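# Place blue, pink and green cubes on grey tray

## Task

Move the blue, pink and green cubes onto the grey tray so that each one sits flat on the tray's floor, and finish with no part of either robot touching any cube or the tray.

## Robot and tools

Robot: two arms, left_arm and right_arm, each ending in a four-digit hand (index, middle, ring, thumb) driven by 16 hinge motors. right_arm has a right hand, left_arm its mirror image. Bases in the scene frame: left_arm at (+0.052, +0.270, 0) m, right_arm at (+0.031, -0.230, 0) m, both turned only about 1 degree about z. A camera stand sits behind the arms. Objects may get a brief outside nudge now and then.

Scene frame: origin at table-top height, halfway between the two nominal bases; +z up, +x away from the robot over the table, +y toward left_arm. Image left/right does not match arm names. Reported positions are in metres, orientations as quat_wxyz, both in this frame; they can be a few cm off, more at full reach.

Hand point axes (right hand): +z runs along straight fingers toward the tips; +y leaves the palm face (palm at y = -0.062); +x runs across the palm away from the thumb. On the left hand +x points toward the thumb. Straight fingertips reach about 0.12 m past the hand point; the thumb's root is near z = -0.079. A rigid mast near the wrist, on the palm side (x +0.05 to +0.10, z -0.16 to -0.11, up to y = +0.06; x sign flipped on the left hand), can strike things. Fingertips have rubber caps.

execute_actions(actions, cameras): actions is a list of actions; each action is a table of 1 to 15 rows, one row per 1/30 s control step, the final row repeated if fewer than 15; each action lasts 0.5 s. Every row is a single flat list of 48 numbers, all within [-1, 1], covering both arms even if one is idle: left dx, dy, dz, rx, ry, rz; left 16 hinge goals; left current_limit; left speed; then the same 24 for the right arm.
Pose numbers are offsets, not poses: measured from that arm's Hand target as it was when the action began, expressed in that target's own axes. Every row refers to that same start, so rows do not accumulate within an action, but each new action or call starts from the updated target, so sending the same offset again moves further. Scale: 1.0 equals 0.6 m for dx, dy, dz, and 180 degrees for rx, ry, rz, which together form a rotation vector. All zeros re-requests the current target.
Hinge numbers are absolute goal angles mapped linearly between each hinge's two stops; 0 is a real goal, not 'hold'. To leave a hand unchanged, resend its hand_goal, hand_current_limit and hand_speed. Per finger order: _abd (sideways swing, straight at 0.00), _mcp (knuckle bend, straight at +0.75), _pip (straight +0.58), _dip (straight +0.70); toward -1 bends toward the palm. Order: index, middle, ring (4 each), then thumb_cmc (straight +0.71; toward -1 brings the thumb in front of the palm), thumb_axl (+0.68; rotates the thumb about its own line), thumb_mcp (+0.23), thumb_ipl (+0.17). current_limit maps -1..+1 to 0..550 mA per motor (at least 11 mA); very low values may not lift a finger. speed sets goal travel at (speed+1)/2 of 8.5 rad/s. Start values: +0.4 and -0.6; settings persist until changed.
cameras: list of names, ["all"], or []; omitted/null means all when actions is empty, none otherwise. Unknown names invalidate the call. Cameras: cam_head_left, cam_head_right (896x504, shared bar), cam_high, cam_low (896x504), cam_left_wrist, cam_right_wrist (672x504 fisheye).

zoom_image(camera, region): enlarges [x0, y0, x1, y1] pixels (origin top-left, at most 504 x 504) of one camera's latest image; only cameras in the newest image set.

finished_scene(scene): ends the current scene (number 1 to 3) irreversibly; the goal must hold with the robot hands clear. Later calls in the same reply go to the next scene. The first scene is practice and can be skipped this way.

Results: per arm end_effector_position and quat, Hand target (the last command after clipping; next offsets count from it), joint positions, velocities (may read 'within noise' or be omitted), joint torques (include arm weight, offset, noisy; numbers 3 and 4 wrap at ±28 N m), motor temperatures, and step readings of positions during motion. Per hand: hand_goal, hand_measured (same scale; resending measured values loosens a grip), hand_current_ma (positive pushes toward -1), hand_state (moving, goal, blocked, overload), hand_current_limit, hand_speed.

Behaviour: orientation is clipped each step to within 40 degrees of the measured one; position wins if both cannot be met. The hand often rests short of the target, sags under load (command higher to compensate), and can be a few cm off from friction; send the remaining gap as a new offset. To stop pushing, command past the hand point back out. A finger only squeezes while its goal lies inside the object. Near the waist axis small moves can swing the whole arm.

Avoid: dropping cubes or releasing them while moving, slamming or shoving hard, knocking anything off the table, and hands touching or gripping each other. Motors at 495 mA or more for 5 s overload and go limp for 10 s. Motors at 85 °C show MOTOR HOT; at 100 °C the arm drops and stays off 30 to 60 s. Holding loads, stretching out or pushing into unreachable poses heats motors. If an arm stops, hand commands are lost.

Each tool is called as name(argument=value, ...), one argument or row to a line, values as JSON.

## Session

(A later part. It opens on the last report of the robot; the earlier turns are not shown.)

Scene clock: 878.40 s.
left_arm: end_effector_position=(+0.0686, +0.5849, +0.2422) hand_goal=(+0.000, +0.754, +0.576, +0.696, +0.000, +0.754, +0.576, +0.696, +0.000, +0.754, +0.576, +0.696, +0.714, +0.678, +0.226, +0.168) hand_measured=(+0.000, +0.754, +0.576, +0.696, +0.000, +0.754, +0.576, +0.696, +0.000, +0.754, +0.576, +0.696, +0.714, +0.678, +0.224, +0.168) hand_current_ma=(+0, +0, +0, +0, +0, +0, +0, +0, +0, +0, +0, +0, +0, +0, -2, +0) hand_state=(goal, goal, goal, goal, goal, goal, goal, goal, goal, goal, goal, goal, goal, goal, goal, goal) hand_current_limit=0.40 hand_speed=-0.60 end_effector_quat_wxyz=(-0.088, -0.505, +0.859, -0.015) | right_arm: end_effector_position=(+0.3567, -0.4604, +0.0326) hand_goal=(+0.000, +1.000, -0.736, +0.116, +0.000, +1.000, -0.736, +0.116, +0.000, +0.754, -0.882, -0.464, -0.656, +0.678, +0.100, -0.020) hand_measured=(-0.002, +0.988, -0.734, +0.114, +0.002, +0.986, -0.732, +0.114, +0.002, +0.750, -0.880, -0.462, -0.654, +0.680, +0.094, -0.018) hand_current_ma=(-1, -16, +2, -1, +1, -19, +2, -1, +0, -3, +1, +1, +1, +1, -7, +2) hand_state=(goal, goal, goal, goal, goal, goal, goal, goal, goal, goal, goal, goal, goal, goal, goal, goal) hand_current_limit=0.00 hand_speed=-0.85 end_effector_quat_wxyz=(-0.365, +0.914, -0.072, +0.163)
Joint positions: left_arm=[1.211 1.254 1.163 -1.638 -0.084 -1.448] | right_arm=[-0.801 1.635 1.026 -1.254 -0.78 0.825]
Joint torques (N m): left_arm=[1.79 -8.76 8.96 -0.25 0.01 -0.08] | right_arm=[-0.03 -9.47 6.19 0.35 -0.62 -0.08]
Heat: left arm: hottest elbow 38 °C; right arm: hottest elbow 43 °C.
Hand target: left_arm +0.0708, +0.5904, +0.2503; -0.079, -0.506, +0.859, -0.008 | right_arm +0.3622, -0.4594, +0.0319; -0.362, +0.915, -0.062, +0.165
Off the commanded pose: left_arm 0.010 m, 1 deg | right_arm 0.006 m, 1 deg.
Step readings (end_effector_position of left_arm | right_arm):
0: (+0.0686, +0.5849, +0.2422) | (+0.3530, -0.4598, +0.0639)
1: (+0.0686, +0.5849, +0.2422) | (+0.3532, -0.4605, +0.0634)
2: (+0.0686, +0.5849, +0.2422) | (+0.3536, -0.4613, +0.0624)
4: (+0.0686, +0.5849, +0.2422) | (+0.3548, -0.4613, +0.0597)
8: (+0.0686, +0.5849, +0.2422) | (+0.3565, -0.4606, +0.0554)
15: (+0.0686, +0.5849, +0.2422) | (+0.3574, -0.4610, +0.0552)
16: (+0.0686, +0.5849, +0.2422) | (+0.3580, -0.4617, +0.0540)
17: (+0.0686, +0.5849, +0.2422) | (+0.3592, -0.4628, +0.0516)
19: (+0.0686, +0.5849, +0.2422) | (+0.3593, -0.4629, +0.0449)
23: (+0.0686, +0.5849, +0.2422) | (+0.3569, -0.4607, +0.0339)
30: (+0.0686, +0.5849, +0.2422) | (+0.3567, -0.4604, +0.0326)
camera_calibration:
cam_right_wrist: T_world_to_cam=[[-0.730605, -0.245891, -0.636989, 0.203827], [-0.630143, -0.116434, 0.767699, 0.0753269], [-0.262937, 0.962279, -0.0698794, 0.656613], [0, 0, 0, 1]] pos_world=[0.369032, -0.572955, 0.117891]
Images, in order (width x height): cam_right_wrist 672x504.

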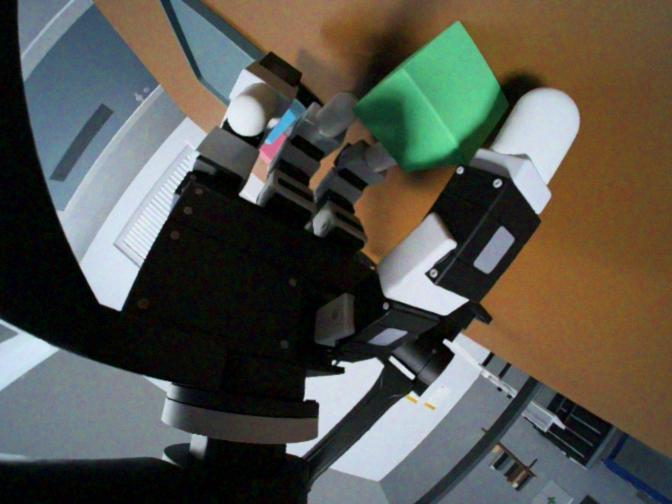

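execute_actions(
  actions=[
    [[0,0,0,0,0,0,0,0.754,0.576,0.696,0,0.754,0.576,0.696,0,0.754,0.576,0.696,0.714,0.678,0.226,0.168,0.4,-0.6,0,0,0,0,0,0,0,0.822,-0.737,0.116,0,0.822,-0.737,0.116,0,0.753,-0.883,-0.464,-0.657,0.678,-0.06,0.005,0.0,-0.85]],
    [[0,0,0,0,0,0,0,0.754,0.576,0.696,0,0.754,0.576,0.696,0,0.754,0.576,0.696,0.714,0.678,0.226,0.168,0.4,-0.6,0,0,0,0,0,0,0,0.7,-0.737,0.116,0,0.7,-0.737,0.116,0,0.753,-0.883,-0.464,-0.657,0.678,-0.2,0.005,0.0,-0.85]],
    [[0,0,0,0,0,0,0,0.754,0.576,0.696,0,0.754,0.576,0.696,0,0.754,0.576,0.696,0.714,0.678,0.226,0.168,0.4,-0.6,0,0,0,0,0,0,0,0.7,-0.737,0.116,0,0.7,-0.737,0.116,0,0.753,-0.883,-0.464,-0.657,0.678,-0.2,0.005,0.0,-0.85]],
  ],
  cameras=["cam_right_wrist"],
)

zoom_image(
  camera="cam_right_wrist",
  region=[310, 20, 550, 200],
)

Scene clock: 884.93 s.
left_arm: end_effector_position=(+0.0686, +0.5849, +0.2422) hand_goal=(+0.000, +0.754, +0.576, +0.696, +0.000, +0.754, +0.576, +0.696, +0.000, +0.754, +0.576, +0.696, +0.714, +0.678, +0.226, +0.168) hand_measured=(+0.000, +0.754, +0.576, +0.696, +0.000, +0.754, +0.576, +0.696, +0.000, +0.754, +0.576, +0.696, +0.714, +0.678, +0.224, +0.168) hand_current_ma=(+0, +0, +0, +0, +0, +0, +0, +0, +0, +0, +0, +0, +0, +0, -2, +0) hand_state=(goal, goal, goal, goal, goal, goal, goal, goal, goal, goal, goal, goal, goal, goal, goal, goal) hand_current_limit=0.40 hand_speed=-0.60 end_effector_quat_wxyz=(-0.088, -0.505, +0.859, -0.015) | right_arm: end_effector_position=(+0.3569, -0.4603, +0.0326) hand_goal=(+0.000, +0.700, -0.736, +0.116, +0.000, +0.700, -0.736, +0.116, +0.000, +0.754, -0.882, -0.464, -0.656, +0.678, -0.200, +0.006) hand_measured=(-0.002, +0.720, -0.734, +0.114, +0.002, +0.748, -0.720, +0.118, +0.002, +0.750, -0.880, -0.462, -0.646, +0.682, -0.106, +0.018) hand_current_ma=(-1, +34, +2, -1, +1, +114, +21, +1, +0, -3, +1, +1, +14, +4, +275, +25) hand_state=(goal, goal, goal, goal, goal, blocked, goal, goal, goal, goal, goal, goal, goal, goal, blocked, goal) hand_current_limit=0.00 hand_speed=-0.85 end_effector_quat_wxyz=(-0.365, +0.914, -0.072, +0.164)
Joint positions: left_arm=[1.211 1.254 1.163 -1.638 -0.084 -1.448] | right_arm=[-0.801 1.635 1.026 -1.254 -0.781 0.825]
Joint torques (N m): left_arm=[1.9 -8.76 8.92 -0.29 -0.01 -0.09] | right_arm=[0.73 -9.82 6.28 0.17 -0.56 -0.1]
Heat: left arm: hottest elbow 38 °C; right arm: hottest elbow 42 °C.
Hand target: left_arm +0.0708, +0.5904, +0.2503; -0.079, -0.506, +0.859, -0.008 | right_arm +0.3622, -0.4594, +0.0319; -0.362, +0.915, -0.062, +0.165
Off the commanded pose: left_arm 0.010 m, 1 deg | right_arm 0.005 m, 1 deg.
Step readings (end_effector_position of left_arm | right_arm):
0: (+0.0686, +0.5849, +0.2422) | (+0.3567, -0.4604, +0.0326)
1: (+0.0686, +0.5849, +0.2422) | (+0.3567, -0.4604, +0.0326)
2: (+0.0686, +0.5849, +0.2422) | (+0.3567, -0.4604, +0.0326)
4: (+0.0686, +0.5849, +0.2422) | (+0.3567, -0.4604, +0.0326)
8: (+0.0686, +0.5849, +0.2422) | (+0.3567, -0.4604, +0.0326)
15: (+0.0686, +0.5849, +0.2422) | (+0.3566, -0.4604, +0.0326)
16: (+0.0686, +0.5849, +0.2422) | (+0.3566, -0.4604, +0.0326)
17: (+0.0686, +0.5849, +0.2422) | (+0.3566, -0.4604, +0.0326)
19: (+0.0686, +0.5849, +0.2422) | (+0.3566, -0.4604, +0.0326)
23: (+0.0686, +0.5849, +0.2422) | (+0.3567, -0.4604, +0.0326)
30: (+0.0686, +0.5849, +0.2422) | (+0.3569, -0.4603, +0.0326)
31: (+0.0686, +0.5849, +0.2422) | (+0.3569, -0.4603, +0.0326)
32: (+0.0686, +0.5849, +0.2422) | (+0.3569, -0.4603, +0.0326)
34: (+0.0686, +0.5849, +0.2422) | (+0.3569, -0.4603, +0.0326)
38: (+0.0686, +0.5849, +0.2422) | (+0.3569, -0.4603, +0.0326)
45: (+0.0686, +0.5849, +0.2422) | (+0.3569, -0.4603, +0.0326)
camera_calibration:
cam_right_wrist: T_world_to_cam=[[-0.729958, -0.245454, -0.637898, 0.204041], [-0.630923, -0.116956, 0.766979, 0.0754751], [-0.262864, 0.962327, -0.0694899, 0.656498], [0, 0, 0, 1]] pos_world=[0.36913, -0.572856, 0.117889]
Images, in order (width x height): cam_right_wrist 672x504.

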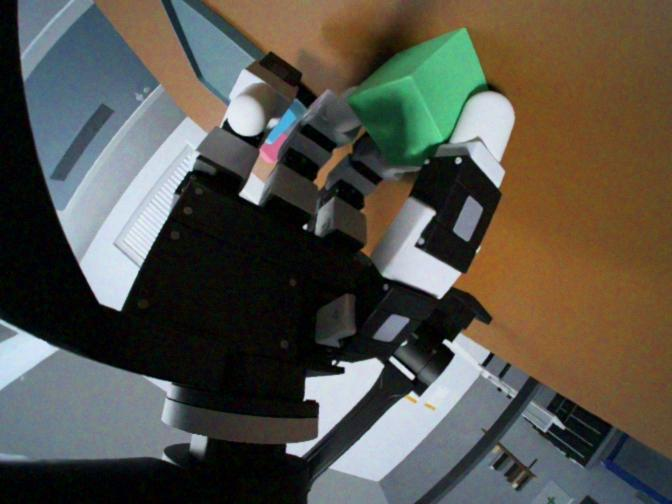

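Scaled by 2.100 from the camera's 672x504 image, which has a finer 960x720 frame.

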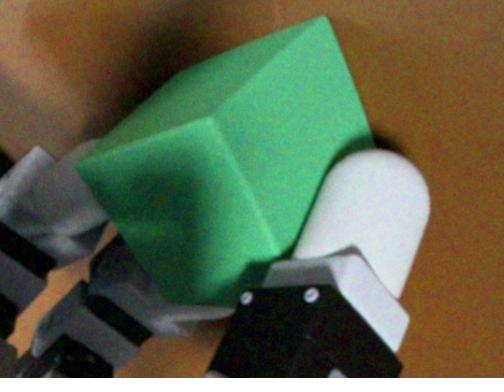

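execute_actions(
  actions=[
    [[0,0,0,0,0,0,0,0.754,0.576,0.696,0,0.754,0.576,0.696,0,0.754,0.576,0.696,0.714,0.678,0.226,0.168,0.4,-0.6,0.0391,-0.0192,-0.0342,0,0,0,0,0.66,-0.737,0.116,0,0.7,-0.737,0.116,0,0.753,-0.883,-0.464,-0.657,0.678,-0.2,0.005,0.0,-0.85]],
    [[0,0,0,0,0,0,0,0.754,0.576,0.696,0,0.754,0.576,0.696,0,0.754,0.576,0.696,0.714,0.678,0.226,0.168,0.4,-0.6,0.0173,-0.0455,-0.0455,0,0,0,0,0.66,-0.737,0.116,0,0.7,-0.737,0.116,0,0.753,-0.883,-0.464,-0.657,0.678,-0.21,0.005,0.0,-0.85]],
    [[0,0,0,0,0,0,0,0.754,0.576,0.696,0,0.754,0.576,0.696,0,0.754,0.576,0.696,0.714,0.678,0.226,0.168,0.4,-0.6,0.01295,-0.03415,-0.03415,0,0,0,0,0.66,-0.737,0.116,0,0.7,-0.737,0.116,0,0.753,-0.883,-0.464,-0.657,0.678,-0.21,0.005,0.0,-0.85]],
  ],
  cameras=["cam_right_wrist","cam_low"],
)

zoom_image(
  camera="cam_right_wrist",
  region=[310, 20, 550, 200],
)

zoom_image(
  camera="cam_low",
  region=[150, 250, 410, 390],
)

Scene clock: 896.83 s.
left_arm: end_effector_position=(+0.0686, +0.5849, +0.2422) hand_goal=(+0.000, +0.754, +0.576, +0.696, +0.000, +0.754, +0.576, +0.696, +0.000, +0.754, +0.576, +0.696, +0.714, +0.678, +0.226, +0.168) hand_measured=(+0.000, +0.754, +0.576, +0.696, +0.000, +0.754, +0.576, +0.696, +0.000, +0.754, +0.576, +0.696, +0.714, +0.678, +0.224, +0.168) hand_current_ma=(+0, +0, +0, +0, +0, +0, +0, +0, +0, +0, +0, +0, +0, +0, -2, +0) hand_state=(goal, goal, goal, goal, goal, goal, goal, goal, goal, goal, goal, goal, goal, goal, goal, goal) hand_current_limit=0.40 hand_speed=-0.60 end_effector_quat_wxyz=(-0.088, -0.505, +0.859, -0.015) | right_arm: end_effector_position=(+0.3636, -0.4634, +0.1086) hand_goal=(+0.000, +0.660, -0.736, +0.116, +0.000, +0.700, -0.736, +0.116, +0.000, +0.754, -0.882, -0.464, -0.656, +0.678, -0.210, +0.006) hand_measured=(-0.002, +0.660, -0.734, +0.114, +0.002, +0.744, -0.720, +0.118, +0.002, +0.750, -0.880, -0.462, -0.624, +0.694, -0.136, +0.024) hand_current_ma=(-1, +0, +2, -1, +2, +102, +23, +2, +0, -4, +1, +1, +64, +29, +275, +38) hand_state=(goal, goal, goal, goal, goal, blocked, goal, goal, goal, goal, goal, goal, blocked, goal, blocked, goal) hand_current_limit=0.00 hand_speed=-0.85 end_effector_quat_wxyz=(-0.374, +0.912, -0.075, +0.150)
Joint positions: left_arm=[1.211 1.254 1.163 -1.638 -0.084 -1.448] | right_arm=[-0.793 1.574 1.175 -1.496 -0.779 0.826]
Joint torques (N m): left_arm=[1.79 -9 9.01 -0.28 0.02 -0.09] | right_arm=[0.38 -10.93 10.48 -0.66 -0.7 0.07]
Heat: left arm: hottest elbow 38 °C; right arm: hottest elbow 42 °C.
Hand target: left_arm +0.0708, +0.5904, +0.2503; -0.079, -0.506, +0.859, -0.008 | right_arm +0.3771, -0.4698, +0.1299; -0.362, +0.915, -0.062, +0.166
Off the commanded pose: left_arm 0.010 m, 1 deg | right_arm 0.026 m, 3 deg.
Step readings (end_effector_position of left_arm | right_arm):
0: (+0.0686, +0.5849, +0.2422) | (+0.3569, -0.4603, +0.0326)
1: (+0.0686, +0.5849, +0.2422) | (+0.3569, -0.4602, +0.0339)
2: (+0.0686, +0.5849, +0.2422) | (+0.3562, -0.4593, +0.0364)
4: (+0.0686, +0.5849, +0.2422) | (+0.3580, -0.4596, +0.0413)
8: (+0.0686, +0.5849, +0.2422) | (+0.3631, -0.4630, +0.0467)
15: (+0.0686, +0.5849, +0.2422) | (+0.3628, -0.4626, +0.0470)
16: (+0.0686, +0.5849, +0.2422) | (+0.3621, -0.4621, +0.0487)
17: (+0.0686, +0.5849, +0.2422) | (+0.3592, -0.4593, +0.0526)
19: (+0.0686, +0.5849, +0.2422) | (+0.3578, -0.4579, +0.0622)
23: (+0.0686, +0.5849, +0.2422) | (+0.3622, -0.4620, +0.0777)
30: (+0.0686, +0.5849, +0.2422) | (+0.3635, -0.4632, +0.0807)
31: (+0.0686, +0.5849, +0.2422) | (+0.3629, -0.4627, +0.0821)
32: (+0.0686, +0.5849, +0.2422) | (+0.3606, -0.4606, +0.0851)
34: (+0.0686, +0.5849, +0.2422) | (+0.3594, -0.4594, +0.0928)
38: (+0.0686, +0.5849, +0.2422) | (+0.3627, -0.4625, +0.1059)
45: (+0.0686, +0.5849, +0.2422) | (+0.3636, -0.4635, +0.1085)
camera_calibration:
cam_right_wrist: T_world_to_cam=[[-0.744169, -0.236702, -0.624647, 0.264444], [-0.610658, -0.137967, 0.779784, 0.00264652], [-0.270757, 0.961737, -0.0418733, 0.666149], [0, 0, 0, 1]] pos_world=[0.378772, -0.5777, 0.191015]
Images, in order (width x height): cam_low 896x504, cam_right_wrist 672x504.

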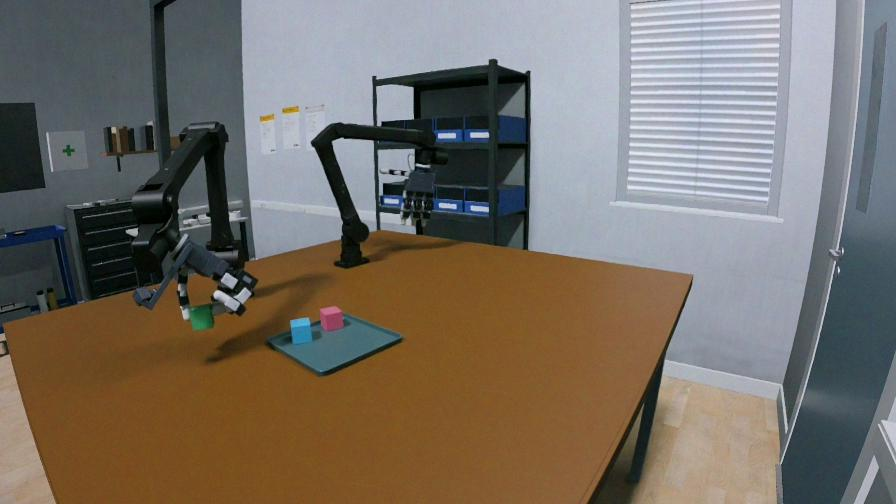

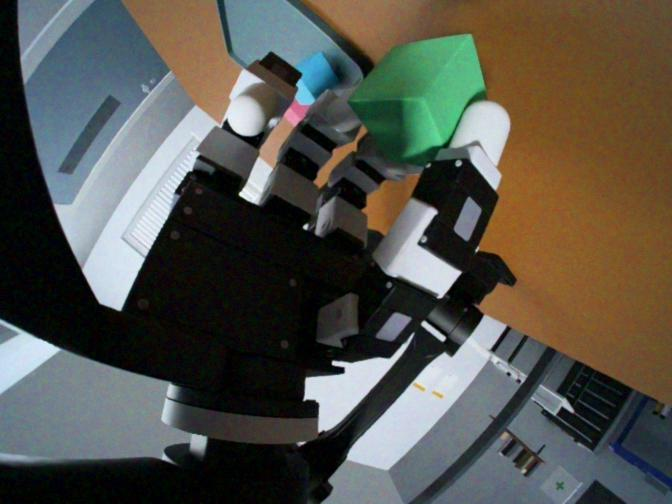

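Scaled by 2.100 from the camera's 672x504 image, which has a finer 960x720 frame.

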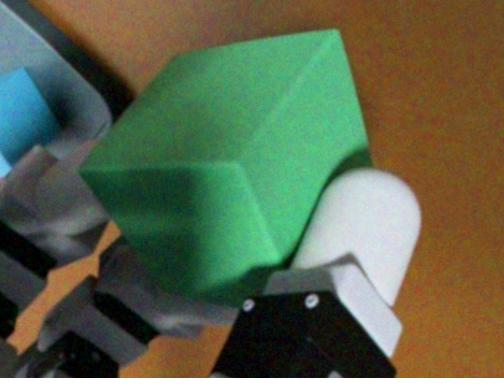

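Scaled by 1.938 from the camera's 896x504 image, which has a finer 1280x720 frame.

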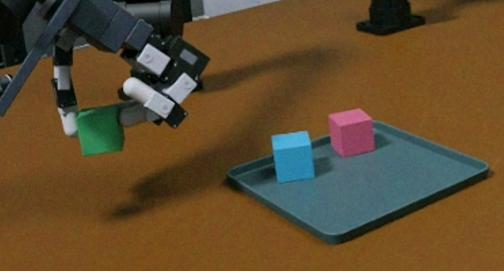

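execute_actions(
  actions=[
    [[0,0,0,0,0,0, 0,0.754,0.576,0.696,0,0.754,0.576,0.696,0,0.754,0.576,0.696,0.714,0.678,0.226,0.168,0.4,-0.6, 0.0173,-0.0455,-0.0455,0,0,0, 0,0.57,-0.737,0.116, 0,0.69,-0.737,0.116, 0,0.753,-0.883,-0.464, -0.657,0.678,-0.21,0.005, 0.0,-0.85]],
    [[0,0,0,0,0,0, 0,0.754,0.576,0.696,0,0.754,0.576,0.696,0,0.754,0.576,0.696,0.714,0.678,0.226,0.168,0.4,-0.6, 0.0343,-0.0420,0.0550,0,0,0, 0,0.57,-0.737,0.116, 0,0.69,-0.737,0.116, 0,0.753,-0.883,-0.464, -0.657,0.678,-0.21,0.005, 0.0,-0.85]],
    [[0,0,0,0,0,0, 0,0.754,0.576,0.696,0,0.754,0.576,0.696,0,0.754,0.576,0.696,0.714,0.678,0.226,0.168,0.4,-0.6, 0.0343,-0.0420,0.0550,0,0,0, 0,0.57,-0.737,0.116, 0,0.69,-0.737,0.116, 0,0.753,-0.883,-0.464, -0.657,0.678,-0.21,0.005, 0.0,-0.85]],
    [[0,0,0,0,0,0, 0,0.754,0.576,0.696,0,0.754,0.576,0.696,0,0.754,0.576,0.696,0.714,0.678,0.226,0.168,0.4,-0.6, 0.0343,-0.0420,0.0550,0,0,0, 0,0.57,-0.737,0.116, 0,0.69,-0.737,0.116, 0,0.753,-0.883,-0.464, -0.657,0.678,-0.21,0.005, 0.0,-0.85]],
    [[0,0,0,0,0,0, 0,0.754,0.576,0.696,0,0.754,0.576,0.696,0,0.754,0.576,0.696,0.714,0.678,0.226,0.168,0.4,-0.6, 0.0343,-0.0420,0.0550,0,0,0, 0,0.57,-0.737,0.116, 0,0.69,-0.737,0.116, 0,0.753,-0.883,-0.464, -0.657,0.678,-0.21,0.005, 0.0,-0.85]],
    [[0,0,0,0,0,0, 0,0.754,0.576,0.696,0,0.754,0.576,0.696,0,0.754,0.576,0.696,0.714,0.678,0.226,0.168,0.4,-0.6, 0.0343,-0.0420,0.0550,0,0,0, 0,0.57,-0.737,0.116, 0,0.69,-0.737,0.116, 0,0.753,-0.883,-0.464, -0.657,0.678,-0.21,0.005, 0.0,-0.85]],
    [[0,0,0,0,0,0, 0,0.754,0.576,0.696,0,0.754,0.576,0.696,0,0.754,0.576,0.696,0.714,0.678,0.226,0.168,0.4,-0.6, 0.0343,-0.0420,0.0550,0,0,0, 0,0.57,-0.737,0.116, 0,0.69,-0.737,0.116, 0,0.753,-0.883,-0.464, -0.657,0.678,-0.21,0.005, 0.0,-0.85]],
    [[0,0,0,0,0,0, 0,0.754,0.576,0.696,0,0.754,0.576,0.696,0,0.754,0.576,0.696,0.714,0.678,0.226,0.168,0.4,-0.6, 0.0343,-0.0420,0.0550,0,0,0, 0,0.57,-0.737,0.116, 0,0.69,-0.737,0.116, 0,0.753,-0.883,-0.464, -0.657,0.678,-0.21,0.005, 0.0,-0.85]],
  ],
  cameras=["cam_high","cam_low"],
)

Scene clock: 931.53 s.
left_arm: end_effector_position=(+0.0686, +0.5849, +0.2422) hand_goal=(+0.000, +0.754, +0.576, +0.696, +0.000, +0.754, +0.576, +0.696, +0.000, +0.754, +0.576, +0.696, +0.714, +0.678, +0.226, +0.168) hand_measured=(+0.000, +0.754, +0.576, +0.696, +0.000, +0.754, +0.576, +0.696, +0.000, +0.754, +0.576, +0.696, +0.714, +0.678, +0.224, +0.168) hand_current_ma=(+0, +0, +0, +0, +0, +0, +0, +0, +0, +0, +0, +0, +0, +0, -2, +0) hand_state=(goal, goal, goal, goal, goal, goal, goal, goal, goal, goal, goal, goal, goal, goal, goal, goal) hand_current_limit=0.40 hand_speed=-0.60 end_effector_quat_wxyz=(-0.088, -0.505, +0.859, -0.015) | right_arm: end_effector_position=(+0.5695, -0.2224, +0.1488) hand_goal=(+0.000, +0.570, -0.736, +0.116, +0.000, +0.690, -0.736, +0.116, +0.000, +0.754, -0.882, -0.464, -0.656, +0.678, -0.210, +0.006) hand_measured=(-0.002, +0.574, -0.734, +0.114, +0.004, +0.732, -0.720, +0.120, +0.002, +0.750, -0.880, -0.462, -0.620, +0.694, -0.136, +0.026) hand_current_ma=(-1, +3, +1, -1, +2, +94, +24, +2, +0, -4, +1, +1, +71, +31, +275, +48) hand_state=(goal, goal, goal, goal, goal, blocked, goal, goal, goal, goal, goal, goal, blocked, goal, blocked, blocked) hand_current_limit=0.00 hand_speed=-0.85 end_effector_quat_wxyz=(-0.363, +0.919, -0.068, +0.138)
Joint positions: left_arm=[1.211 1.254 1.163 -1.638 -0.084 -1.448] | right_arm=[-0.112 1.649 1.385 -0.973 -0.739 1.755]
Joint torques (N m): left_arm=[1.9 -8.76 9.01 -0.24 0 -0.09] | right_arm=[-0.26 -11.34 12.57 1.39 -0.56 0.09]
Heat: left arm: hottest elbow 38 °C; right arm: hottest elbow 43 °C.
Hand target: left_arm +0.0708, +0.5904, +0.2503; -0.079, -0.506, +0.859, -0.008 | right_arm +0.5915, -0.2263, +0.1698; -0.362, +0.915, -0.062, +0.166
Off the commanded pose: left_arm 0.010 m, 1 deg | right_arm 0.031 m, 3 deg.
Step readings (end_effector_position of left_arm | right_arm):
0: (+0.0686, +0.5849, +0.2422) | (+0.3636, -0.4634, +0.1086)
1: (+0.0686, +0.5849, +0.2422) | (+0.3629, -0.4629, +0.1105)
2: (+0.0686, +0.5849, +0.2422) | (+0.3602, -0.4604, +0.1151)
4: (+0.0686, +0.5849, +0.2422) | (+0.3594, -0.4596, +0.1268)
8: (+0.0686, +0.5849, +0.2422) | (+0.3649, -0.4646, +0.1469)
15: (+0.0686, +0.5849, +0.2422) | (+0.3660, -0.4656, +0.1508)
16: (+0.0686, +0.5849, +0.2422) | (+0.3685, -0.4640, +0.1509)
17: (+0.0686, +0.5849, +0.2422) | (+0.3742, -0.4605, +0.1510)
19: (+0.0686, +0.5849, +0.2422) | (+0.3885, -0.4485, +0.1508)
23: (+0.0686, +0.5849, +0.2422) | (+0.4033, -0.4254, +0.1503)
30: (+0.0686, +0.5849, +0.2422) | (+0.4024, -0.4247, +0.1500)
31: (+0.0686, +0.5849, +0.2422) | (+0.4048, -0.4237, +0.1501)
32: (+0.0686, +0.5849, +0.2422) | (+0.4103, -0.4218, +0.1502)
34: (+0.0686, +0.5849, +0.2422) | (+0.4226, -0.4131, +0.1505)
38: (+0.0686, +0.5849, +0.2422) | (+0.4339, -0.3944, +0.1512)
45: (+0.0686, +0.5849, +0.2422) | (+0.4329, -0.3934, +0.1511)
46: (+0.0686, +0.5849, +0.2422) | (+0.4346, -0.3918, +0.1511)
47: (+0.0686, +0.5849, +0.2422) | (+0.4400, -0.3900, +0.1510)
49: (+0.0686, +0.5849, +0.2422) | (+0.4515, -0.3801, +0.1508)
53: (+0.0686, +0.5849, +0.2422) | (+0.4611, -0.3589, +0.1507)
60: (+0.0686, +0.5849, +0.2422) | (+0.4603, -0.3577, +0.1503)
61: (+0.0686, +0.5849, +0.2422) | (+0.4618, -0.3564, +0.1503)
62: (+0.0686, +0.5849, +0.2422) | (+0.4666, -0.3545, +0.1502)
64: (+0.0686, +0.5849, +0.2422) | (+0.4767, -0.3440, +0.1505)
68: (+0.0686, +0.5849, +0.2422) | (+0.4839, -0.3227, +0.1506)
75: (+0.0686, +0.5849, +0.2422) | (+0.4828, -0.3216, +0.1502)
76: (+0.0686, +0.5849, +0.2422) | (+0.4841, -0.3204, +0.1502)
77: (+0.0686, +0.5849, +0.2422) | (+0.4888, -0.3186, +0.1501)
79: (+0.0686, +0.5849, +0.2422) | (+0.4999, -0.3088, +0.1511)
83: (+0.0686, +0.5849, +0.2422) | (+0.5103, -0.2892, +0.1524)
90: (+0.0686, +0.5849, +0.2422) | (+0.5086, -0.2876, +0.1519)
91: (+0.0686, +0.5849, +0.2422) | (+0.5098, -0.2865, +0.1515)
92: (+0.0686, +0.5849, +0.2422) | (+0.5151, -0.2853, +0.1518)
94: (+0.0686, +0.5849, +0.2422) | (+0.5283, -0.2762, +0.1523)
98: (+0.0686, +0.5849, +0.2422) | (+0.5409, -0.2574, +0.1509)
105: (+0.0686, +0.5849, +0.2422) | (+0.5394, -0.2553, +0.1495)
106: (+0.0686, +0.5849, +0.2422) | (+0.5404, -0.2542, +0.1494)
107: (+0.0686, +0.5849, +0.2422) | (+0.5455, -0.2532, +0.1498)
109: (+0.0686, +0.5849, +0.2422) | (+0.5588, -0.2445, +0.1511)
113: (+0.0686, +0.5849, +0.2422) | (+0.5711, -0.2254, +0.1504)
120: (+0.0686, +0.5849, +0.2422) | (+0.5698, -0.2225, +0.1488)
Images, in order (width x height): cam_high 896x504, cam_low 896x504.

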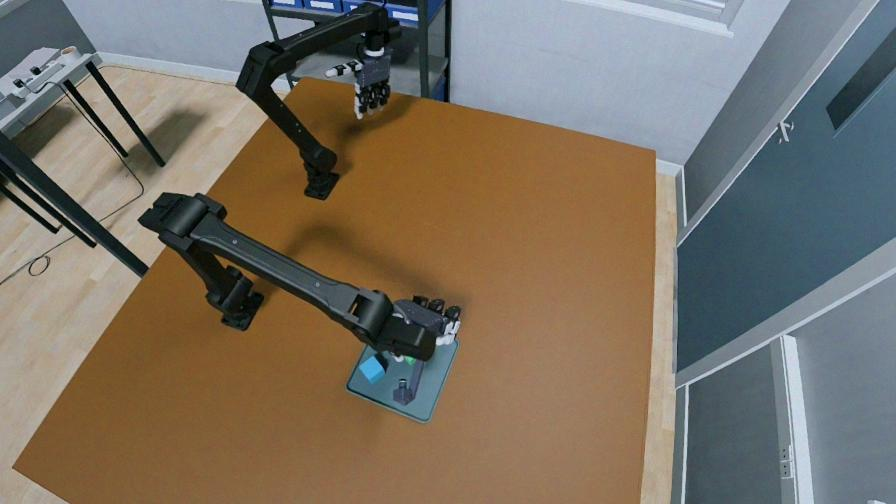

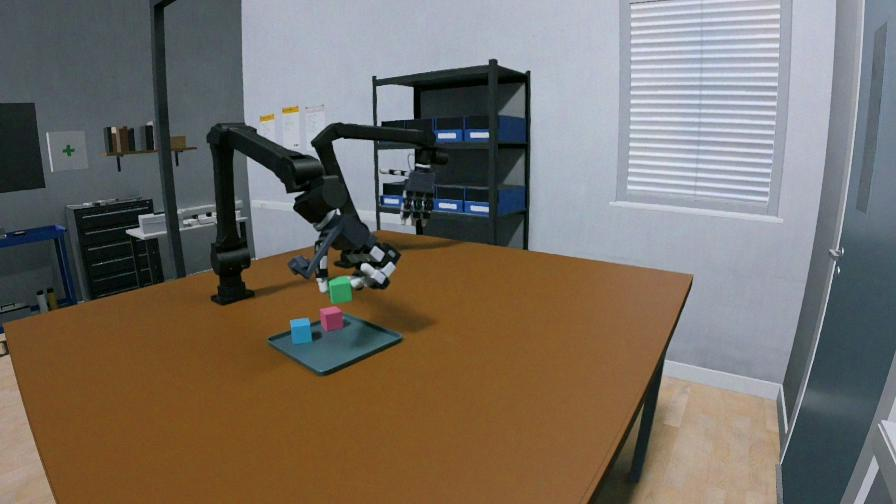

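zoom_image(
  camera="cam_low",
  region=[260, 220, 420, 380],
)

Scaled by 3.150 from the camera's 896x504 image, which has a finer 1280x720 frame.

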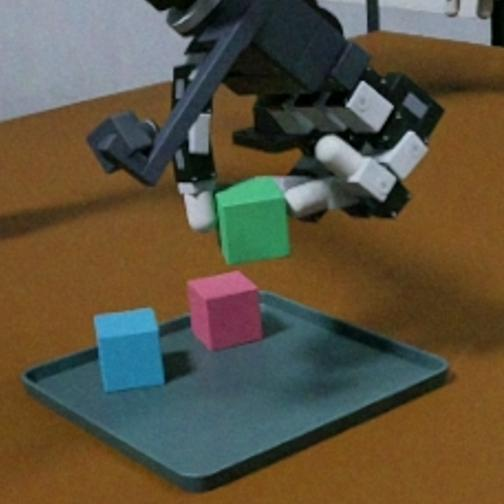

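execute_actions(
  actions=[
    [[0,0,0,0,0,0, 0,0.754,0.576,0.696,0,0.754,0.576,0.696,0,0.754,0.576,0.696,0.714,0.678,0.226,0.168,0.4,-0.6, -0.0264,0.0420,0.0420,0,0,0, 0,0.57,-0.737,0.116, 0,0.69,-0.737,0.116, 0,0.753,-0.883,-0.464, -0.657,0.678,-0.21,0.005, 0.0,-0.85]],
    [[0,0,0,0,0,0, 0,0.754,0.576,0.696,0,0.754,0.576,0.696,0,0.754,0.576,0.696,0.714,0.678,0.226,0.168,0.4,-0.6, -0.0167,0.0438,0.0438,0,0,0, 0,0.57,-0.737,0.116, 0,0.69,-0.737,0.116, 0,0.753,-0.883,-0.464, -0.657,0.678,-0.21,0.005, 0.0,-0.85]],
    [[0,0,0,0,0,0, 0,0.754,0.576,0.696,0,0.754,0.576,0.696,0,0.754,0.576,0.696,0.714,0.678,0.226,0.168,0.4,-0.6, -0.0167,0.0438,0.0438,0,0,0, 0,0.57,-0.737,0.116, 0,0.69,-0.737,0.116, 0,0.753,-0.883,-0.464, -0.657,0.678,-0.21,0.005, 0.0,-0.85]],
    [[0,0,0,0,0,0, 0,0.754,0.576,0.696,0,0.754,0.576,0.696,0,0.754,0.576,0.696,0.714,0.678,0.226,0.168,0.4,-0.6, -0.0043,0.0114,0.0114,0,0,0, 0,0.57,-0.737,0.116, 0,0.69,-0.737,0.116, 0,0.753,-0.883,-0.464, -0.657,0.678,-0.21,0.005, 0.0,-0.85]],
  ],
  cameras=["cam_low"],
)

zoom_image(
  camera="cam_low",
  region=[260, 220, 420, 380],
)

Scene clock: 947.40 s.
left_arm: end_effector_position=(+0.0686, +0.5849, +0.2422) hand_goal=(+0.000, +0.754, +0.576, +0.696, +0.000, +0.754, +0.576, +0.696, +0.000, +0.754, +0.576, +0.696, +0.714, +0.678, +0.226, +0.168) hand_measured=(+0.000, +0.754, +0.576, +0.696, +0.000, +0.754, +0.576, +0.696, +0.000, +0.754, +0.576, +0.696, +0.714, +0.678, +0.224, +0.168) hand_current_ma=(+0, +0, +0, +0, +0, +0, +0, +0, +0, +0, +0, +0, +0, +0, -2, +0) hand_state=(goal, goal, goal, goal, goal, goal, goal, goal, goal, goal, goal, goal, goal, goal, goal, goal) hand_current_limit=0.40 hand_speed=-0.60 end_effector_quat_wxyz=(-0.088, -0.505, +0.859, -0.015) | right_arm: end_effector_position=(+0.5812, -0.2237, +0.0468) hand_goal=(+0.000, +0.570, -0.736, +0.116, +0.000, +0.690, -0.736, +0.116, +0.000, +0.754, -0.882, -0.464, -0.656, +0.678, -0.210, +0.006) hand_measured=(-0.002, +0.574, -0.734, +0.114, +0.004, +0.732, -0.720, +0.120, +0.002, +0.750, -0.880, -0.462, -0.620, +0.694, -0.136, +0.026) hand_current_ma=(-1, +3, +1, -1, +3, +94, +24, +2, +0, -4, +1, +1, +72, +31, +275, +48) hand_state=(goal, goal, goal, goal, goal, blocked, goal, goal, goal, goal, goal, goal, blocked, goal, blocked, blocked) hand_current_limit=0.00 hand_speed=-0.85 end_effector_quat_wxyz=(-0.362, +0.916, -0.061, +0.161)
Joint positions: left_arm=[1.211 1.254 1.163 -1.638 -0.084 -1.448] | right_arm=[-0.112 1.753 1.225 -0.659 -0.737 1.761]
Joint torques (N m): left_arm=[1.85 -8.94 8.99 -0.31 0.01 -0.08] | right_arm=[-0.56 -12.16 7.66 1.77 -0.51 0.05]
Motor temperatures (°C): left_arm=[27 30 38 26 26 25] | right_arm=[24 27 47 23 26 25]
Heat: left arm: hottest elbow 38 °C; right arm: hottest elbow 47 °C.
Hand target: left_arm +0.0708, +0.5904, +0.2503; -0.079, -0.506, +0.859, -0.008 | right_arm +0.5854, -0.2247, +0.0443; -0.362, +0.915, -0.062, +0.166
Off the commanded pose: left_arm 0.010 m, 1 deg | right_arm 0.005 m, 1 deg.
Step readings (end_effector_position of left_arm | right_arm):
0: (+0.0686, +0.5849, +0.2422) | (+0.5695, -0.2224, +0.1488)
1: (+0.0686, +0.5849, +0.2422) | (+0.5705, -0.2224, +0.1474)
2: (+0.0686, +0.5849, +0.2422) | (+0.5753, -0.2228, +0.1453)
4: (+0.0686, +0.5849, +0.2422) | (+0.5794, -0.2234, +0.1392)
8: (+0.0686, +0.5849, +0.2422) | (+0.5786, -0.2235, +0.1290)
15: (+0.0686, +0.5849, +0.2422) | (+0.5792, -0.2235, +0.1281)
16: (+0.0686, +0.5849, +0.2422) | (+0.5798, -0.2234, +0.1257)
17: (+0.0686, +0.5849, +0.2422) | (+0.5832, -0.2236, +0.1224)
19: (+0.0686, +0.5849, +0.2422) | (+0.5830, -0.2236, +0.1109)
23: (+0.0686, +0.5849, +0.2422) | (+0.5768, -0.2233, +0.0887)
30: (+0.0686, +0.5849, +0.2422) | (+0.5769, -0.2234, +0.0839)
31: (+0.0686, +0.5849, +0.2422) | (+0.5776, -0.2233, +0.0818)
32: (+0.0686, +0.5849, +0.2422) | (+0.5815, -0.2235, +0.0796)
34: (+0.0686, +0.5849, +0.2422) | (+0.5829, -0.2237, +0.0708)
38: (+0.0686, +0.5849, +0.2422) | (+0.5779, -0.2233, +0.0523)
45: (+0.0686, +0.5849, +0.2422) | (+0.5772, -0.2233, +0.0477)
46: (+0.0686, +0.5849, +0.2422) | (+0.5776, -0.2234, +0.0476)
47: (+0.0686, +0.5849, +0.2422) | (+0.5788, -0.2235, +0.0473)
49: (+0.0686, +0.5849, +0.2422) | (+0.5803, -0.2236, +0.0470)
53: (+0.0686, +0.5849, +0.2422) | (+0.5810, -0.2237, +0.0468)
60: (+0.0686, +0.5849, +0.2422) | (+0.5812, -0.2237, +0.0468)
Images, in order (width x height): cam_low 896x504.

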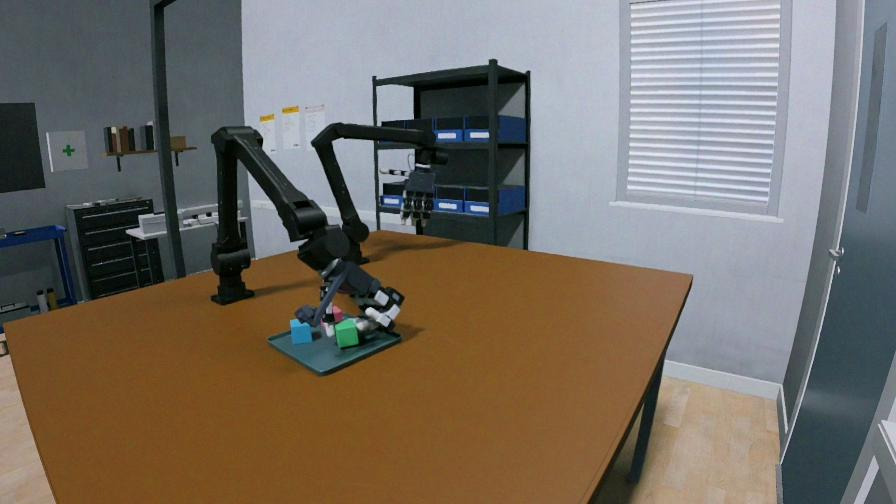

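Scaled by 3.150 from the camera's 896x504 image, which has a finer 1280x720 frame.

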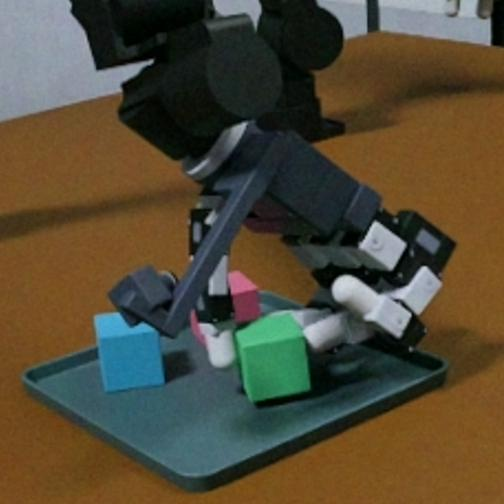

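execute_actions(
  actions=[
    [[0,0,0,0,0,0, 0,0.754,0.576,0.696,0,0.754,0.576,0.696,0,0.754,0.576,0.696,0.714,0.678,0.226,0.168,0.4,-0.6, -0.0035,0.0091,0.0091,0,0,0, 0,0.57,-0.737,0.116, 0,0.69,-0.737,0.116, 0,0.753,-0.883,-0.464, -0.657,0.678,-0.21,0.005, 0.0,-0.85]],
    [[0,0,0,0,0,0, 0,0.754,0.576,0.696,0,0.754,0.576,0.696,0,0.754,0.576,0.696,0.714,0.678,0.226,0.168,0.4,-0.6, -0.0026,0.0068,0.0068,0,0,0, 0,0.57,-0.737,0.116, 0,0.69,-0.737,0.116, 0,0.753,-0.883,-0.464, -0.657,0.678,-0.21,0.005, 0.0,-0.85]],
  ],
  cameras=["cam_low"],
)

zoom_image(
  camera="cam_low",
  region=[300, 290, 420, 380],
)

Scene clock: 957.77 s.
left_arm: end_effector_position=(+0.0686, +0.5849, +0.2422) hand_goal=(+0.000, +0.754, +0.576, +0.696, +0.000, +0.754, +0.576, +0.696, +0.000, +0.754, +0.576, +0.696, +0.714, +0.678, +0.226, +0.168) hand_measured=(+0.000, +0.754, +0.576, +0.696, +0.000, +0.754, +0.576, +0.696, +0.000, +0.754, +0.576, +0.696, +0.714, +0.678, +0.224, +0.168) hand_current_ma=(+0, +0, +0, +0, +0, +0, +0, +0, +0, +0, +0, +0, +0, +0, -2, +0) hand_state=(goal, goal, goal, goal, goal, goal, goal, goal, goal, goal, goal, goal, goal, goal, goal, goal) hand_current_limit=0.40 hand_speed=-0.60 end_effector_quat_wxyz=(-0.088, -0.505, +0.859, -0.015) | right_arm: end_effector_position=(+0.5834, -0.2233, +0.0403) hand_goal=(+0.000, +0.570, -0.736, +0.116, +0.000, +0.690, -0.736, +0.116, +0.000, +0.754, -0.882, -0.464, -0.656, +0.678, -0.210, +0.006) hand_measured=(+0.002, +0.572, -0.742, +0.114, +0.004, +0.732, -0.720, +0.120, +0.002, +0.750, -0.880, -0.462, -0.620, +0.694, -0.136, +0.026) hand_current_ma=(+1, +2, -4, -1, +3, +94, +24, +2, +0, -4, +1, +1, +72, +31, +275, +48) hand_state=(goal, goal, goal, goal, goal, blocked, goal, goal, goal, goal, goal, goal, blocked, goal, blocked, blocked) hand_current_limit=0.00 hand_speed=-0.85 end_effector_quat_wxyz=(-0.363, +0.915, -0.061, +0.166)
Joint positions: left_arm=[1.211 1.254 1.163 -1.638 -0.084 -1.448] | right_arm=[-0.112 1.762 1.215 -0.627 -0.739 1.766]
Joint torques (N m): left_arm=[1.9 -9 9.01 -0.23 0.01 -0.08] | right_arm=[-0.56 -11.63 6.84 2.09 -0.44 0.01]
Heat: left arm: hottest elbow 38 °C; right arm: hottest elbow 45 °C.
Hand target: left_arm +0.0708, +0.5904, +0.2503; -0.079, -0.506, +0.859, -0.008 | right_arm +0.5853, -0.2247, +0.0304; -0.362, +0.915, -0.062, +0.166
Off the commanded pose: left_arm 0.010 m, 1 deg | right_arm 0.010 m, 0 deg.
Step readings (end_effector_position of left_arm | right_arm):
0: (+0.0686, +0.5849, +0.2422) | (+0.5812, -0.2237, +0.0468)
1: (+0.0686, +0.5849, +0.2422) | (+0.5812, -0.2237, +0.0463)
2: (+0.0686, +0.5849, +0.2422) | (+0.5821, -0.2238, +0.0457)
4: (+0.0686, +0.5849, +0.2422) | (+0.5823, -0.2238, +0.0435)
8: (+0.0686, +0.5849, +0.2422) | (+0.5818, -0.2234, +0.0403)
15: (+0.0686, +0.5849, +0.2422) | (+0.5817, -0.2234, +0.0403)
16: (+0.0686, +0.5849, +0.2422) | (+0.5819, -0.2234, +0.0402)
17: (+0.0686, +0.5849, +0.2422) | (+0.5824, -0.2234, +0.0402)
19: (+0.0686, +0.5849, +0.2422) | (+0.5829, -0.2233, +0.0401)
23: (+0.0686, +0.5849, +0.2422) | (+0.5833, -0.2233, +0.0402)
30: (+0.0686, +0.5849, +0.2422) | (+0.5834, -0.2233, +0.0403)
Images, in order (width x height): cam_low 896x504.

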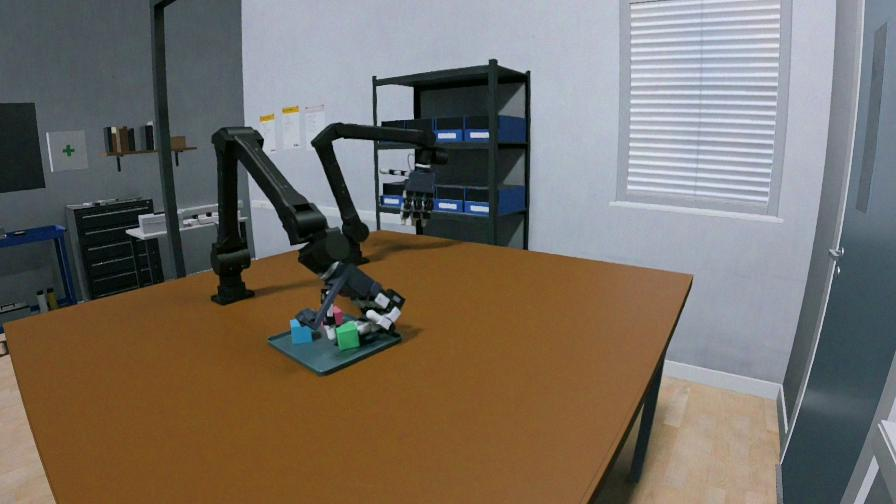

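Scaled by 4.200 from the camera's 896x504 image, which has a finer 1280x720 frame.

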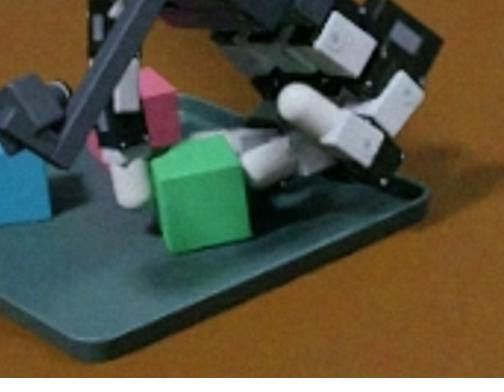

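execute_actions(
  actions=[
    [[0,0,0,0,0,0, 0,0.754,0.576,0.696,0,0.754,0.576,0.696,0,0.754,0.576,0.696,0.714,0.678,0.226,0.168,0.4,-0.6, 0.0017,-0.0046,-0.0046,0,0,0, 0,0.60,-0.737,0.116, 0,0.735,-0.737,0.116, 0,0.753,-0.883,-0.464, -0.657,0.678,-0.14,0.005, 0.0,-0.9]],
    [[0,0,0,0,0,0, 0,0.754,0.576,0.696,0,0.754,0.576,0.696,0,0.754,0.576,0.696,0.714,0.678,0.226,0.168,0.4,-0.6, 0,0,0,0,0,0, 0,0.72,-0.737,0.116, 0,0.755,-0.737,0.116, 0,0.753,-0.883,-0.464, -0.657,0.678,-0.105,0.005, 0.0,-0.9]],
  ],
  cameras=["cam_low","cam_right_wrist"],
)

zoom_image(
  camera="cam_low",
  region=[300, 290, 420, 380],
)

Scene clock: 966.80 s.
left_arm: end_effector_position=(+0.0686, +0.5849, +0.2422) hand_goal=(+0.000, +0.754, +0.576, +0.696, +0.000, +0.754, +0.576, +0.696, +0.000, +0.754, +0.576, +0.696, +0.714, +0.678, +0.226, +0.168) hand_measured=(+0.000, +0.754, +0.576, +0.696, +0.000, +0.754, +0.576, +0.696, +0.000, +0.754, +0.576, +0.696, +0.714, +0.678, +0.224, +0.168) hand_current_ma=(+0, +0, +0, +0, +0, +0, +0, +0, +0, +0, +0, +0, +0, +0, -2, +0) hand_state=(goal, goal, goal, goal, goal, goal, goal, goal, goal, goal, goal, goal, goal, goal, goal, goal) hand_current_limit=0.40 hand_speed=-0.60 end_effector_quat_wxyz=(-0.088, -0.505, +0.859, -0.015) | right_arm: end_effector_position=(+0.5834, -0.2233, +0.0403) hand_goal=(+0.000, +0.720, -0.736, +0.116, +0.000, +0.756, -0.736, +0.116, +0.000, +0.754, -0.882, -0.464, -0.656, +0.678, -0.104, +0.006) hand_measured=(+0.002, +0.710, -0.738, +0.114, +0.004, +0.752, -0.726, +0.120, +0.002, +0.750, -0.880, -0.462, -0.648, +0.682, -0.108, +0.008) hand_current_ma=(+1, -15, -1, -1, +3, -3, +11, +2, +0, -4, +1, +1, +9, +4, -4, +2) hand_state=(goal, goal, goal, goal, goal, goal, goal, goal, goal, goal, goal, goal, goal, goal, goal, goal) hand_current_limit=0.00 hand_speed=-0.90 end_effector_quat_wxyz=(-0.363, +0.915, -0.061, +0.166)
Joint positions: left_arm=[1.211 1.254 1.163 -1.638 -0.084 -1.448] | right_arm=[-0.112 1.762 1.215 -0.627 -0.739 1.766]
Joint torques (N m): left_arm=[1.85 -8.82 8.95 -0.28 0 -0.08] | right_arm=[-0.09 -10.99 7.25 1.58 -0.47 0.01]
Heat: left arm: hottest elbow 38 °C; right arm: hottest elbow 43 °C.
Hand target: left_arm +0.0708, +0.5904, +0.2503; -0.079, -0.506, +0.859, -0.008 | right_arm +0.5853, -0.2247, +0.0345; -0.362, +0.915, -0.062, +0.166
Off the commanded pose: left_arm 0.010 m, 1 deg | right_arm 0.006 m, 0 deg.
Step readings (end_effector_position of left_arm | right_arm):
0: (+0.0686, +0.5849, +0.2422) | (+0.5834, -0.2233, +0.0403)
1: (+0.0686, +0.5849, +0.2422) | (+0.5834, -0.2233, +0.0403)
2: (+0.0686, +0.5849, +0.2422) | (+0.5834, -0.2233, +0.0403)
4: (+0.0686, +0.5849, +0.2422) | (+0.5834, -0.2233, +0.0403)
8: (+0.0686, +0.5849, +0.2422) | (+0.5834, -0.2233, +0.0403)
15: (+0.0686, +0.5849, +0.2422) | (+0.5834, -0.2233, +0.0403)
16: (+0.0686, +0.5849, +0.2422) | (+0.5834, -0.2233, +0.0403)
17: (+0.0686, +0.5849, +0.2422) | (+0.5834, -0.2233, +0.0403)
19: (+0.0686, +0.5849, +0.2422) | (+0.5834, -0.2233, +0.0403)
23: (+0.0686, +0.5849, +0.2422) | (+0.5834, -0.2233, +0.0403)
30: (+0.0686, +0.5849, +0.2422) | (+0.5834, -0.2233, +0.0403)
camera_calibration:
cam_right_wrist: T_world_to_cam=[[-0.718324, -0.263115, -0.644034, 0.421885], [-0.637448, -0.121916, 0.760787, 0.243253], [-0.278693, 0.95703, -0.0801474, 0.496982], [0, 0, 0, 1]] pos_world=[0.596617, -0.334966, 0.126477]
Images, in order (width x height): cam_low 896x504, cam_right_wrist 672x504.

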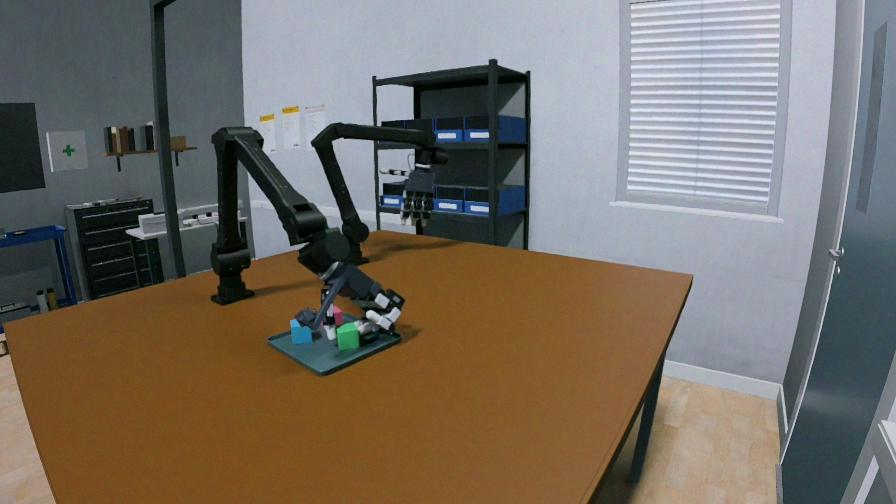

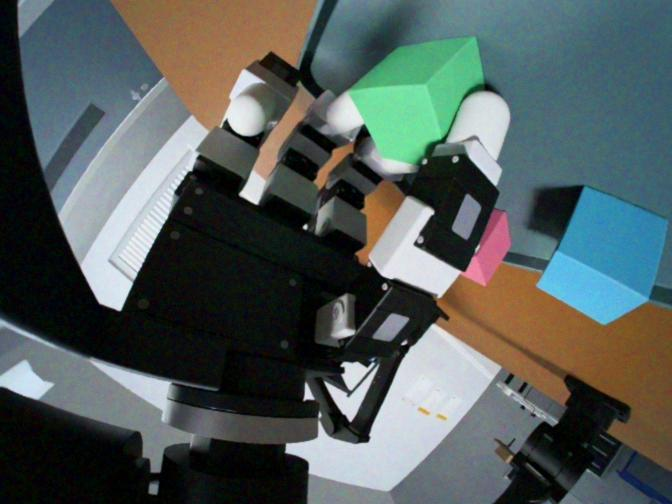

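Scaled by 4.200 from the camera's 896x504 image, which has a finer 1280x720 frame.

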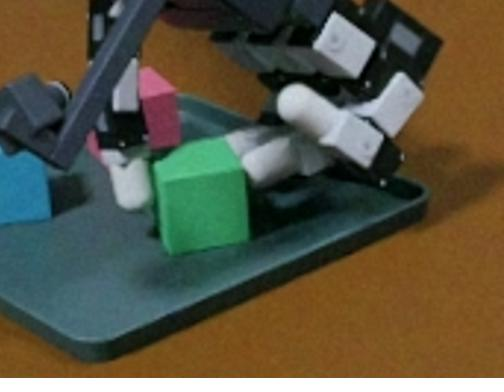

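execute_actions(
  actions=[
    [[0,0,0,0,0,0, 0,0.754,0.576,0.696,0,0.754,0.576,0.696,0,0.754,0.576,0.696,0.714,0.678,0.226,0.168,0.4,-0.6, 0,0,0,0,0,0, 0,0.82,-0.737,0.116, 0,0.80,-0.737,0.116, 0,0.753,-0.883,-0.464, -0.657,0.678,-0.05,0.005, 0.0,-0.9]],
    [[0,0,0,0,0,0, 0,0.754,0.576,0.696,0,0.754,0.576,0.696,0,0.754,0.576,0.696,0.714,0.678,0.226,0.168,0.4,-0.6, 0,0,0,0,0,0, 0,0.90,-0.737,0.116, 0,0.90,-0.737,0.116, 0,0.753,-0.883,-0.464, -0.657,0.678,0.04,0.005, 0.0,-0.9]],
  ],
  cameras=["cam_low","cam_right_wrist"],
)

zoom_image(
  camera="cam_low",
  region=[300, 290, 420, 380],
)

Scene clock: 973.40 s.
left_arm: end_effector_position=(+0.0686, +0.5849, +0.2422) hand_goal=(+0.000, +0.754, +0.576, +0.696, +0.000, +0.754, +0.576, +0.696, +0.000, +0.754, +0.576, +0.696, +0.714, +0.678, +0.226, +0.168) hand_measured=(+0.000, +0.754, +0.576, +0.696, +0.000, +0.754, +0.576, +0.696, +0.000, +0.754, +0.576, +0.696, +0.714, +0.678, +0.224, +0.168) hand_current_ma=(+0, +0, +0, +0, +0, +0, +0, +0, +0, +0, +0, +0, +0, +0, -2, +0) hand_state=(goal, goal, goal, goal, goal, goal, goal, goal, goal, goal, goal, goal, goal, goal, goal, goal) hand_current_limit=0.40 hand_speed=-0.60 end_effector_quat_wxyz=(-0.088, -0.505, +0.859, -0.015) | right_arm: end_effector_position=(+0.5834, -0.2235, +0.0402) hand_goal=(+0.000, +0.900, -0.736, +0.116, +0.000, +0.900, -0.736, +0.116, +0.000, +0.754, -0.882, -0.464, -0.656, +0.678, +0.040, +0.006) hand_measured=(+0.002, +0.886, -0.738, +0.114, +0.004, +0.886, -0.730, +0.120, +0.002, +0.750, -0.880, -0.462, -0.648, +0.682, +0.034, +0.008) hand_current_ma=(+1, -20, -1, -1, +3, -22, +6, +2, +0, -4, +1, +1, +9, +3, -8, +2) hand_state=(goal, goal, goal, goal, goal, goal, goal, goal, goal, goal, goal, goal, goal, goal, goal, goal) hand_current_limit=0.00 hand_speed=-0.90 end_effector_quat_wxyz=(-0.363, +0.915, -0.061, +0.166)
Joint positions: left_arm=[1.211 1.254 1.163 -1.638 -0.084 -1.448] | right_arm=[-0.112 1.762 1.215 -0.627 -0.739 1.766]
Joint torques (N m): left_arm=[1.96 -8.94 9.01 -0.25 0 -0.08] | right_arm=[-0.26 -11.87 7.42 1.52 -0.52 -0.03]
Heat: left arm: hottest elbow 38 °C; right arm: hottest elbow 43 °C.
Hand target: left_arm +0.0708, +0.5904, +0.2503; -0.079, -0.506, +0.859, -0.008 | right_arm +0.5853, -0.2247, +0.0344; -0.362, +0.915, -0.062, +0.166
Off the commanded pose: left_arm 0.010 m, 1 deg | right_arm 0.006 m, 0 deg.
Step readings (end_effector_position of left_arm | right_arm):
0: (+0.0686, +0.5849, +0.2422) | (+0.5834, -0.2233, +0.0403)
1: (+0.0686, +0.5849, +0.2422) | (+0.5834, -0.2233, +0.0403)
2: (+0.0686, +0.5849, +0.2422) | (+0.5834, -0.2234, +0.0402)
4: (+0.0686, +0.5849, +0.2422) | (+0.5834, -0.2235, +0.0402)
8: (+0.0686, +0.5849, +0.2422) | (+0.5834, -0.2235, +0.0402)
15: (+0.0686, +0.5849, +0.2422) | (+0.5834, -0.2235, +0.0402)
16: (+0.0686, +0.5849, +0.2422) | (+0.5834, -0.2235, +0.0402)
17: (+0.0686, +0.5849, +0.2422) | (+0.5834, -0.2235, +0.0402)
19: (+0.0686, +0.5849, +0.2422) | (+0.5834, -0.2235, +0.0402)
23: (+0.0686, +0.5849, +0.2422) | (+0.5834, -0.2235, +0.0402)
30: (+0.0686, +0.5849, +0.2422) | (+0.5834, -0.2235, +0.0402)
camera_calibration:
cam_right_wrist: T_world_to_cam=[[-0.718438, -0.263306, -0.64383, 0.421902], [-0.637449, -0.121229, 0.760896, 0.243381], [-0.278399, 0.957065, -0.0807493, 0.496997], [0, 0, 0, 1]] pos_world=[0.596617, -0.335065, 0.126577]
Images, in order (width x height): cam_low 896x504, cam_right_wrist 672x504.

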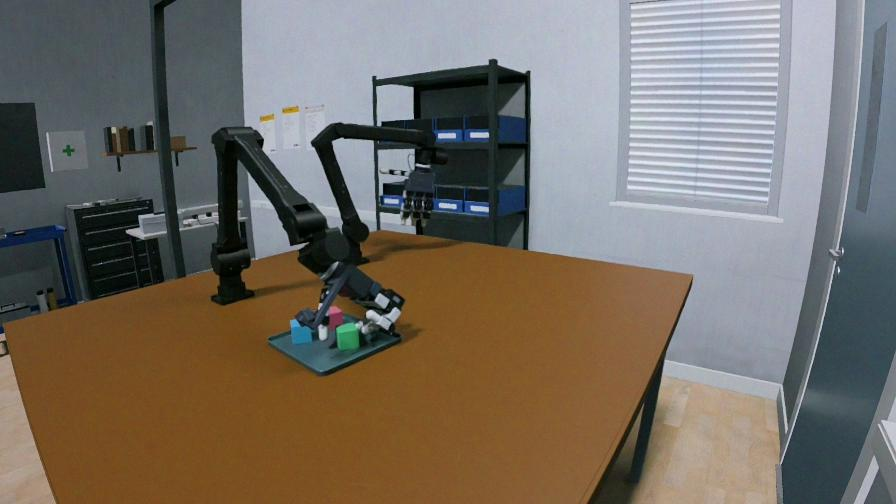

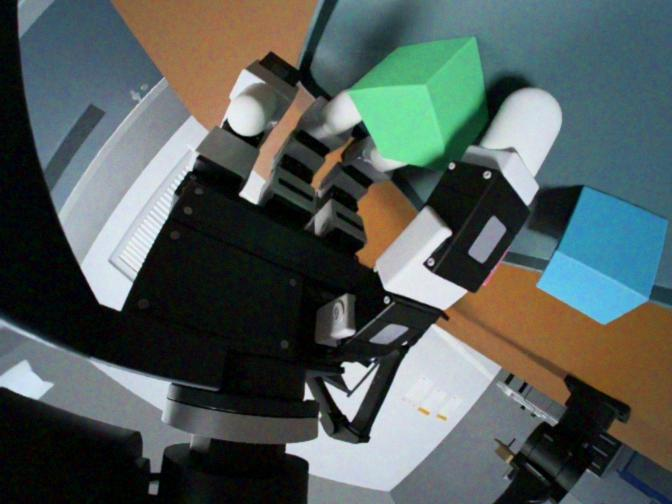

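Scaled by 4.200 from the camera's 896x504 image, which has a finer 1280x720 frame.

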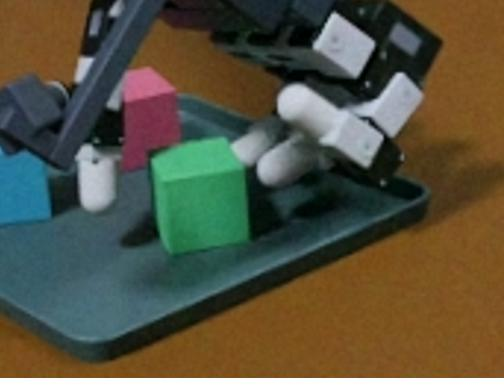

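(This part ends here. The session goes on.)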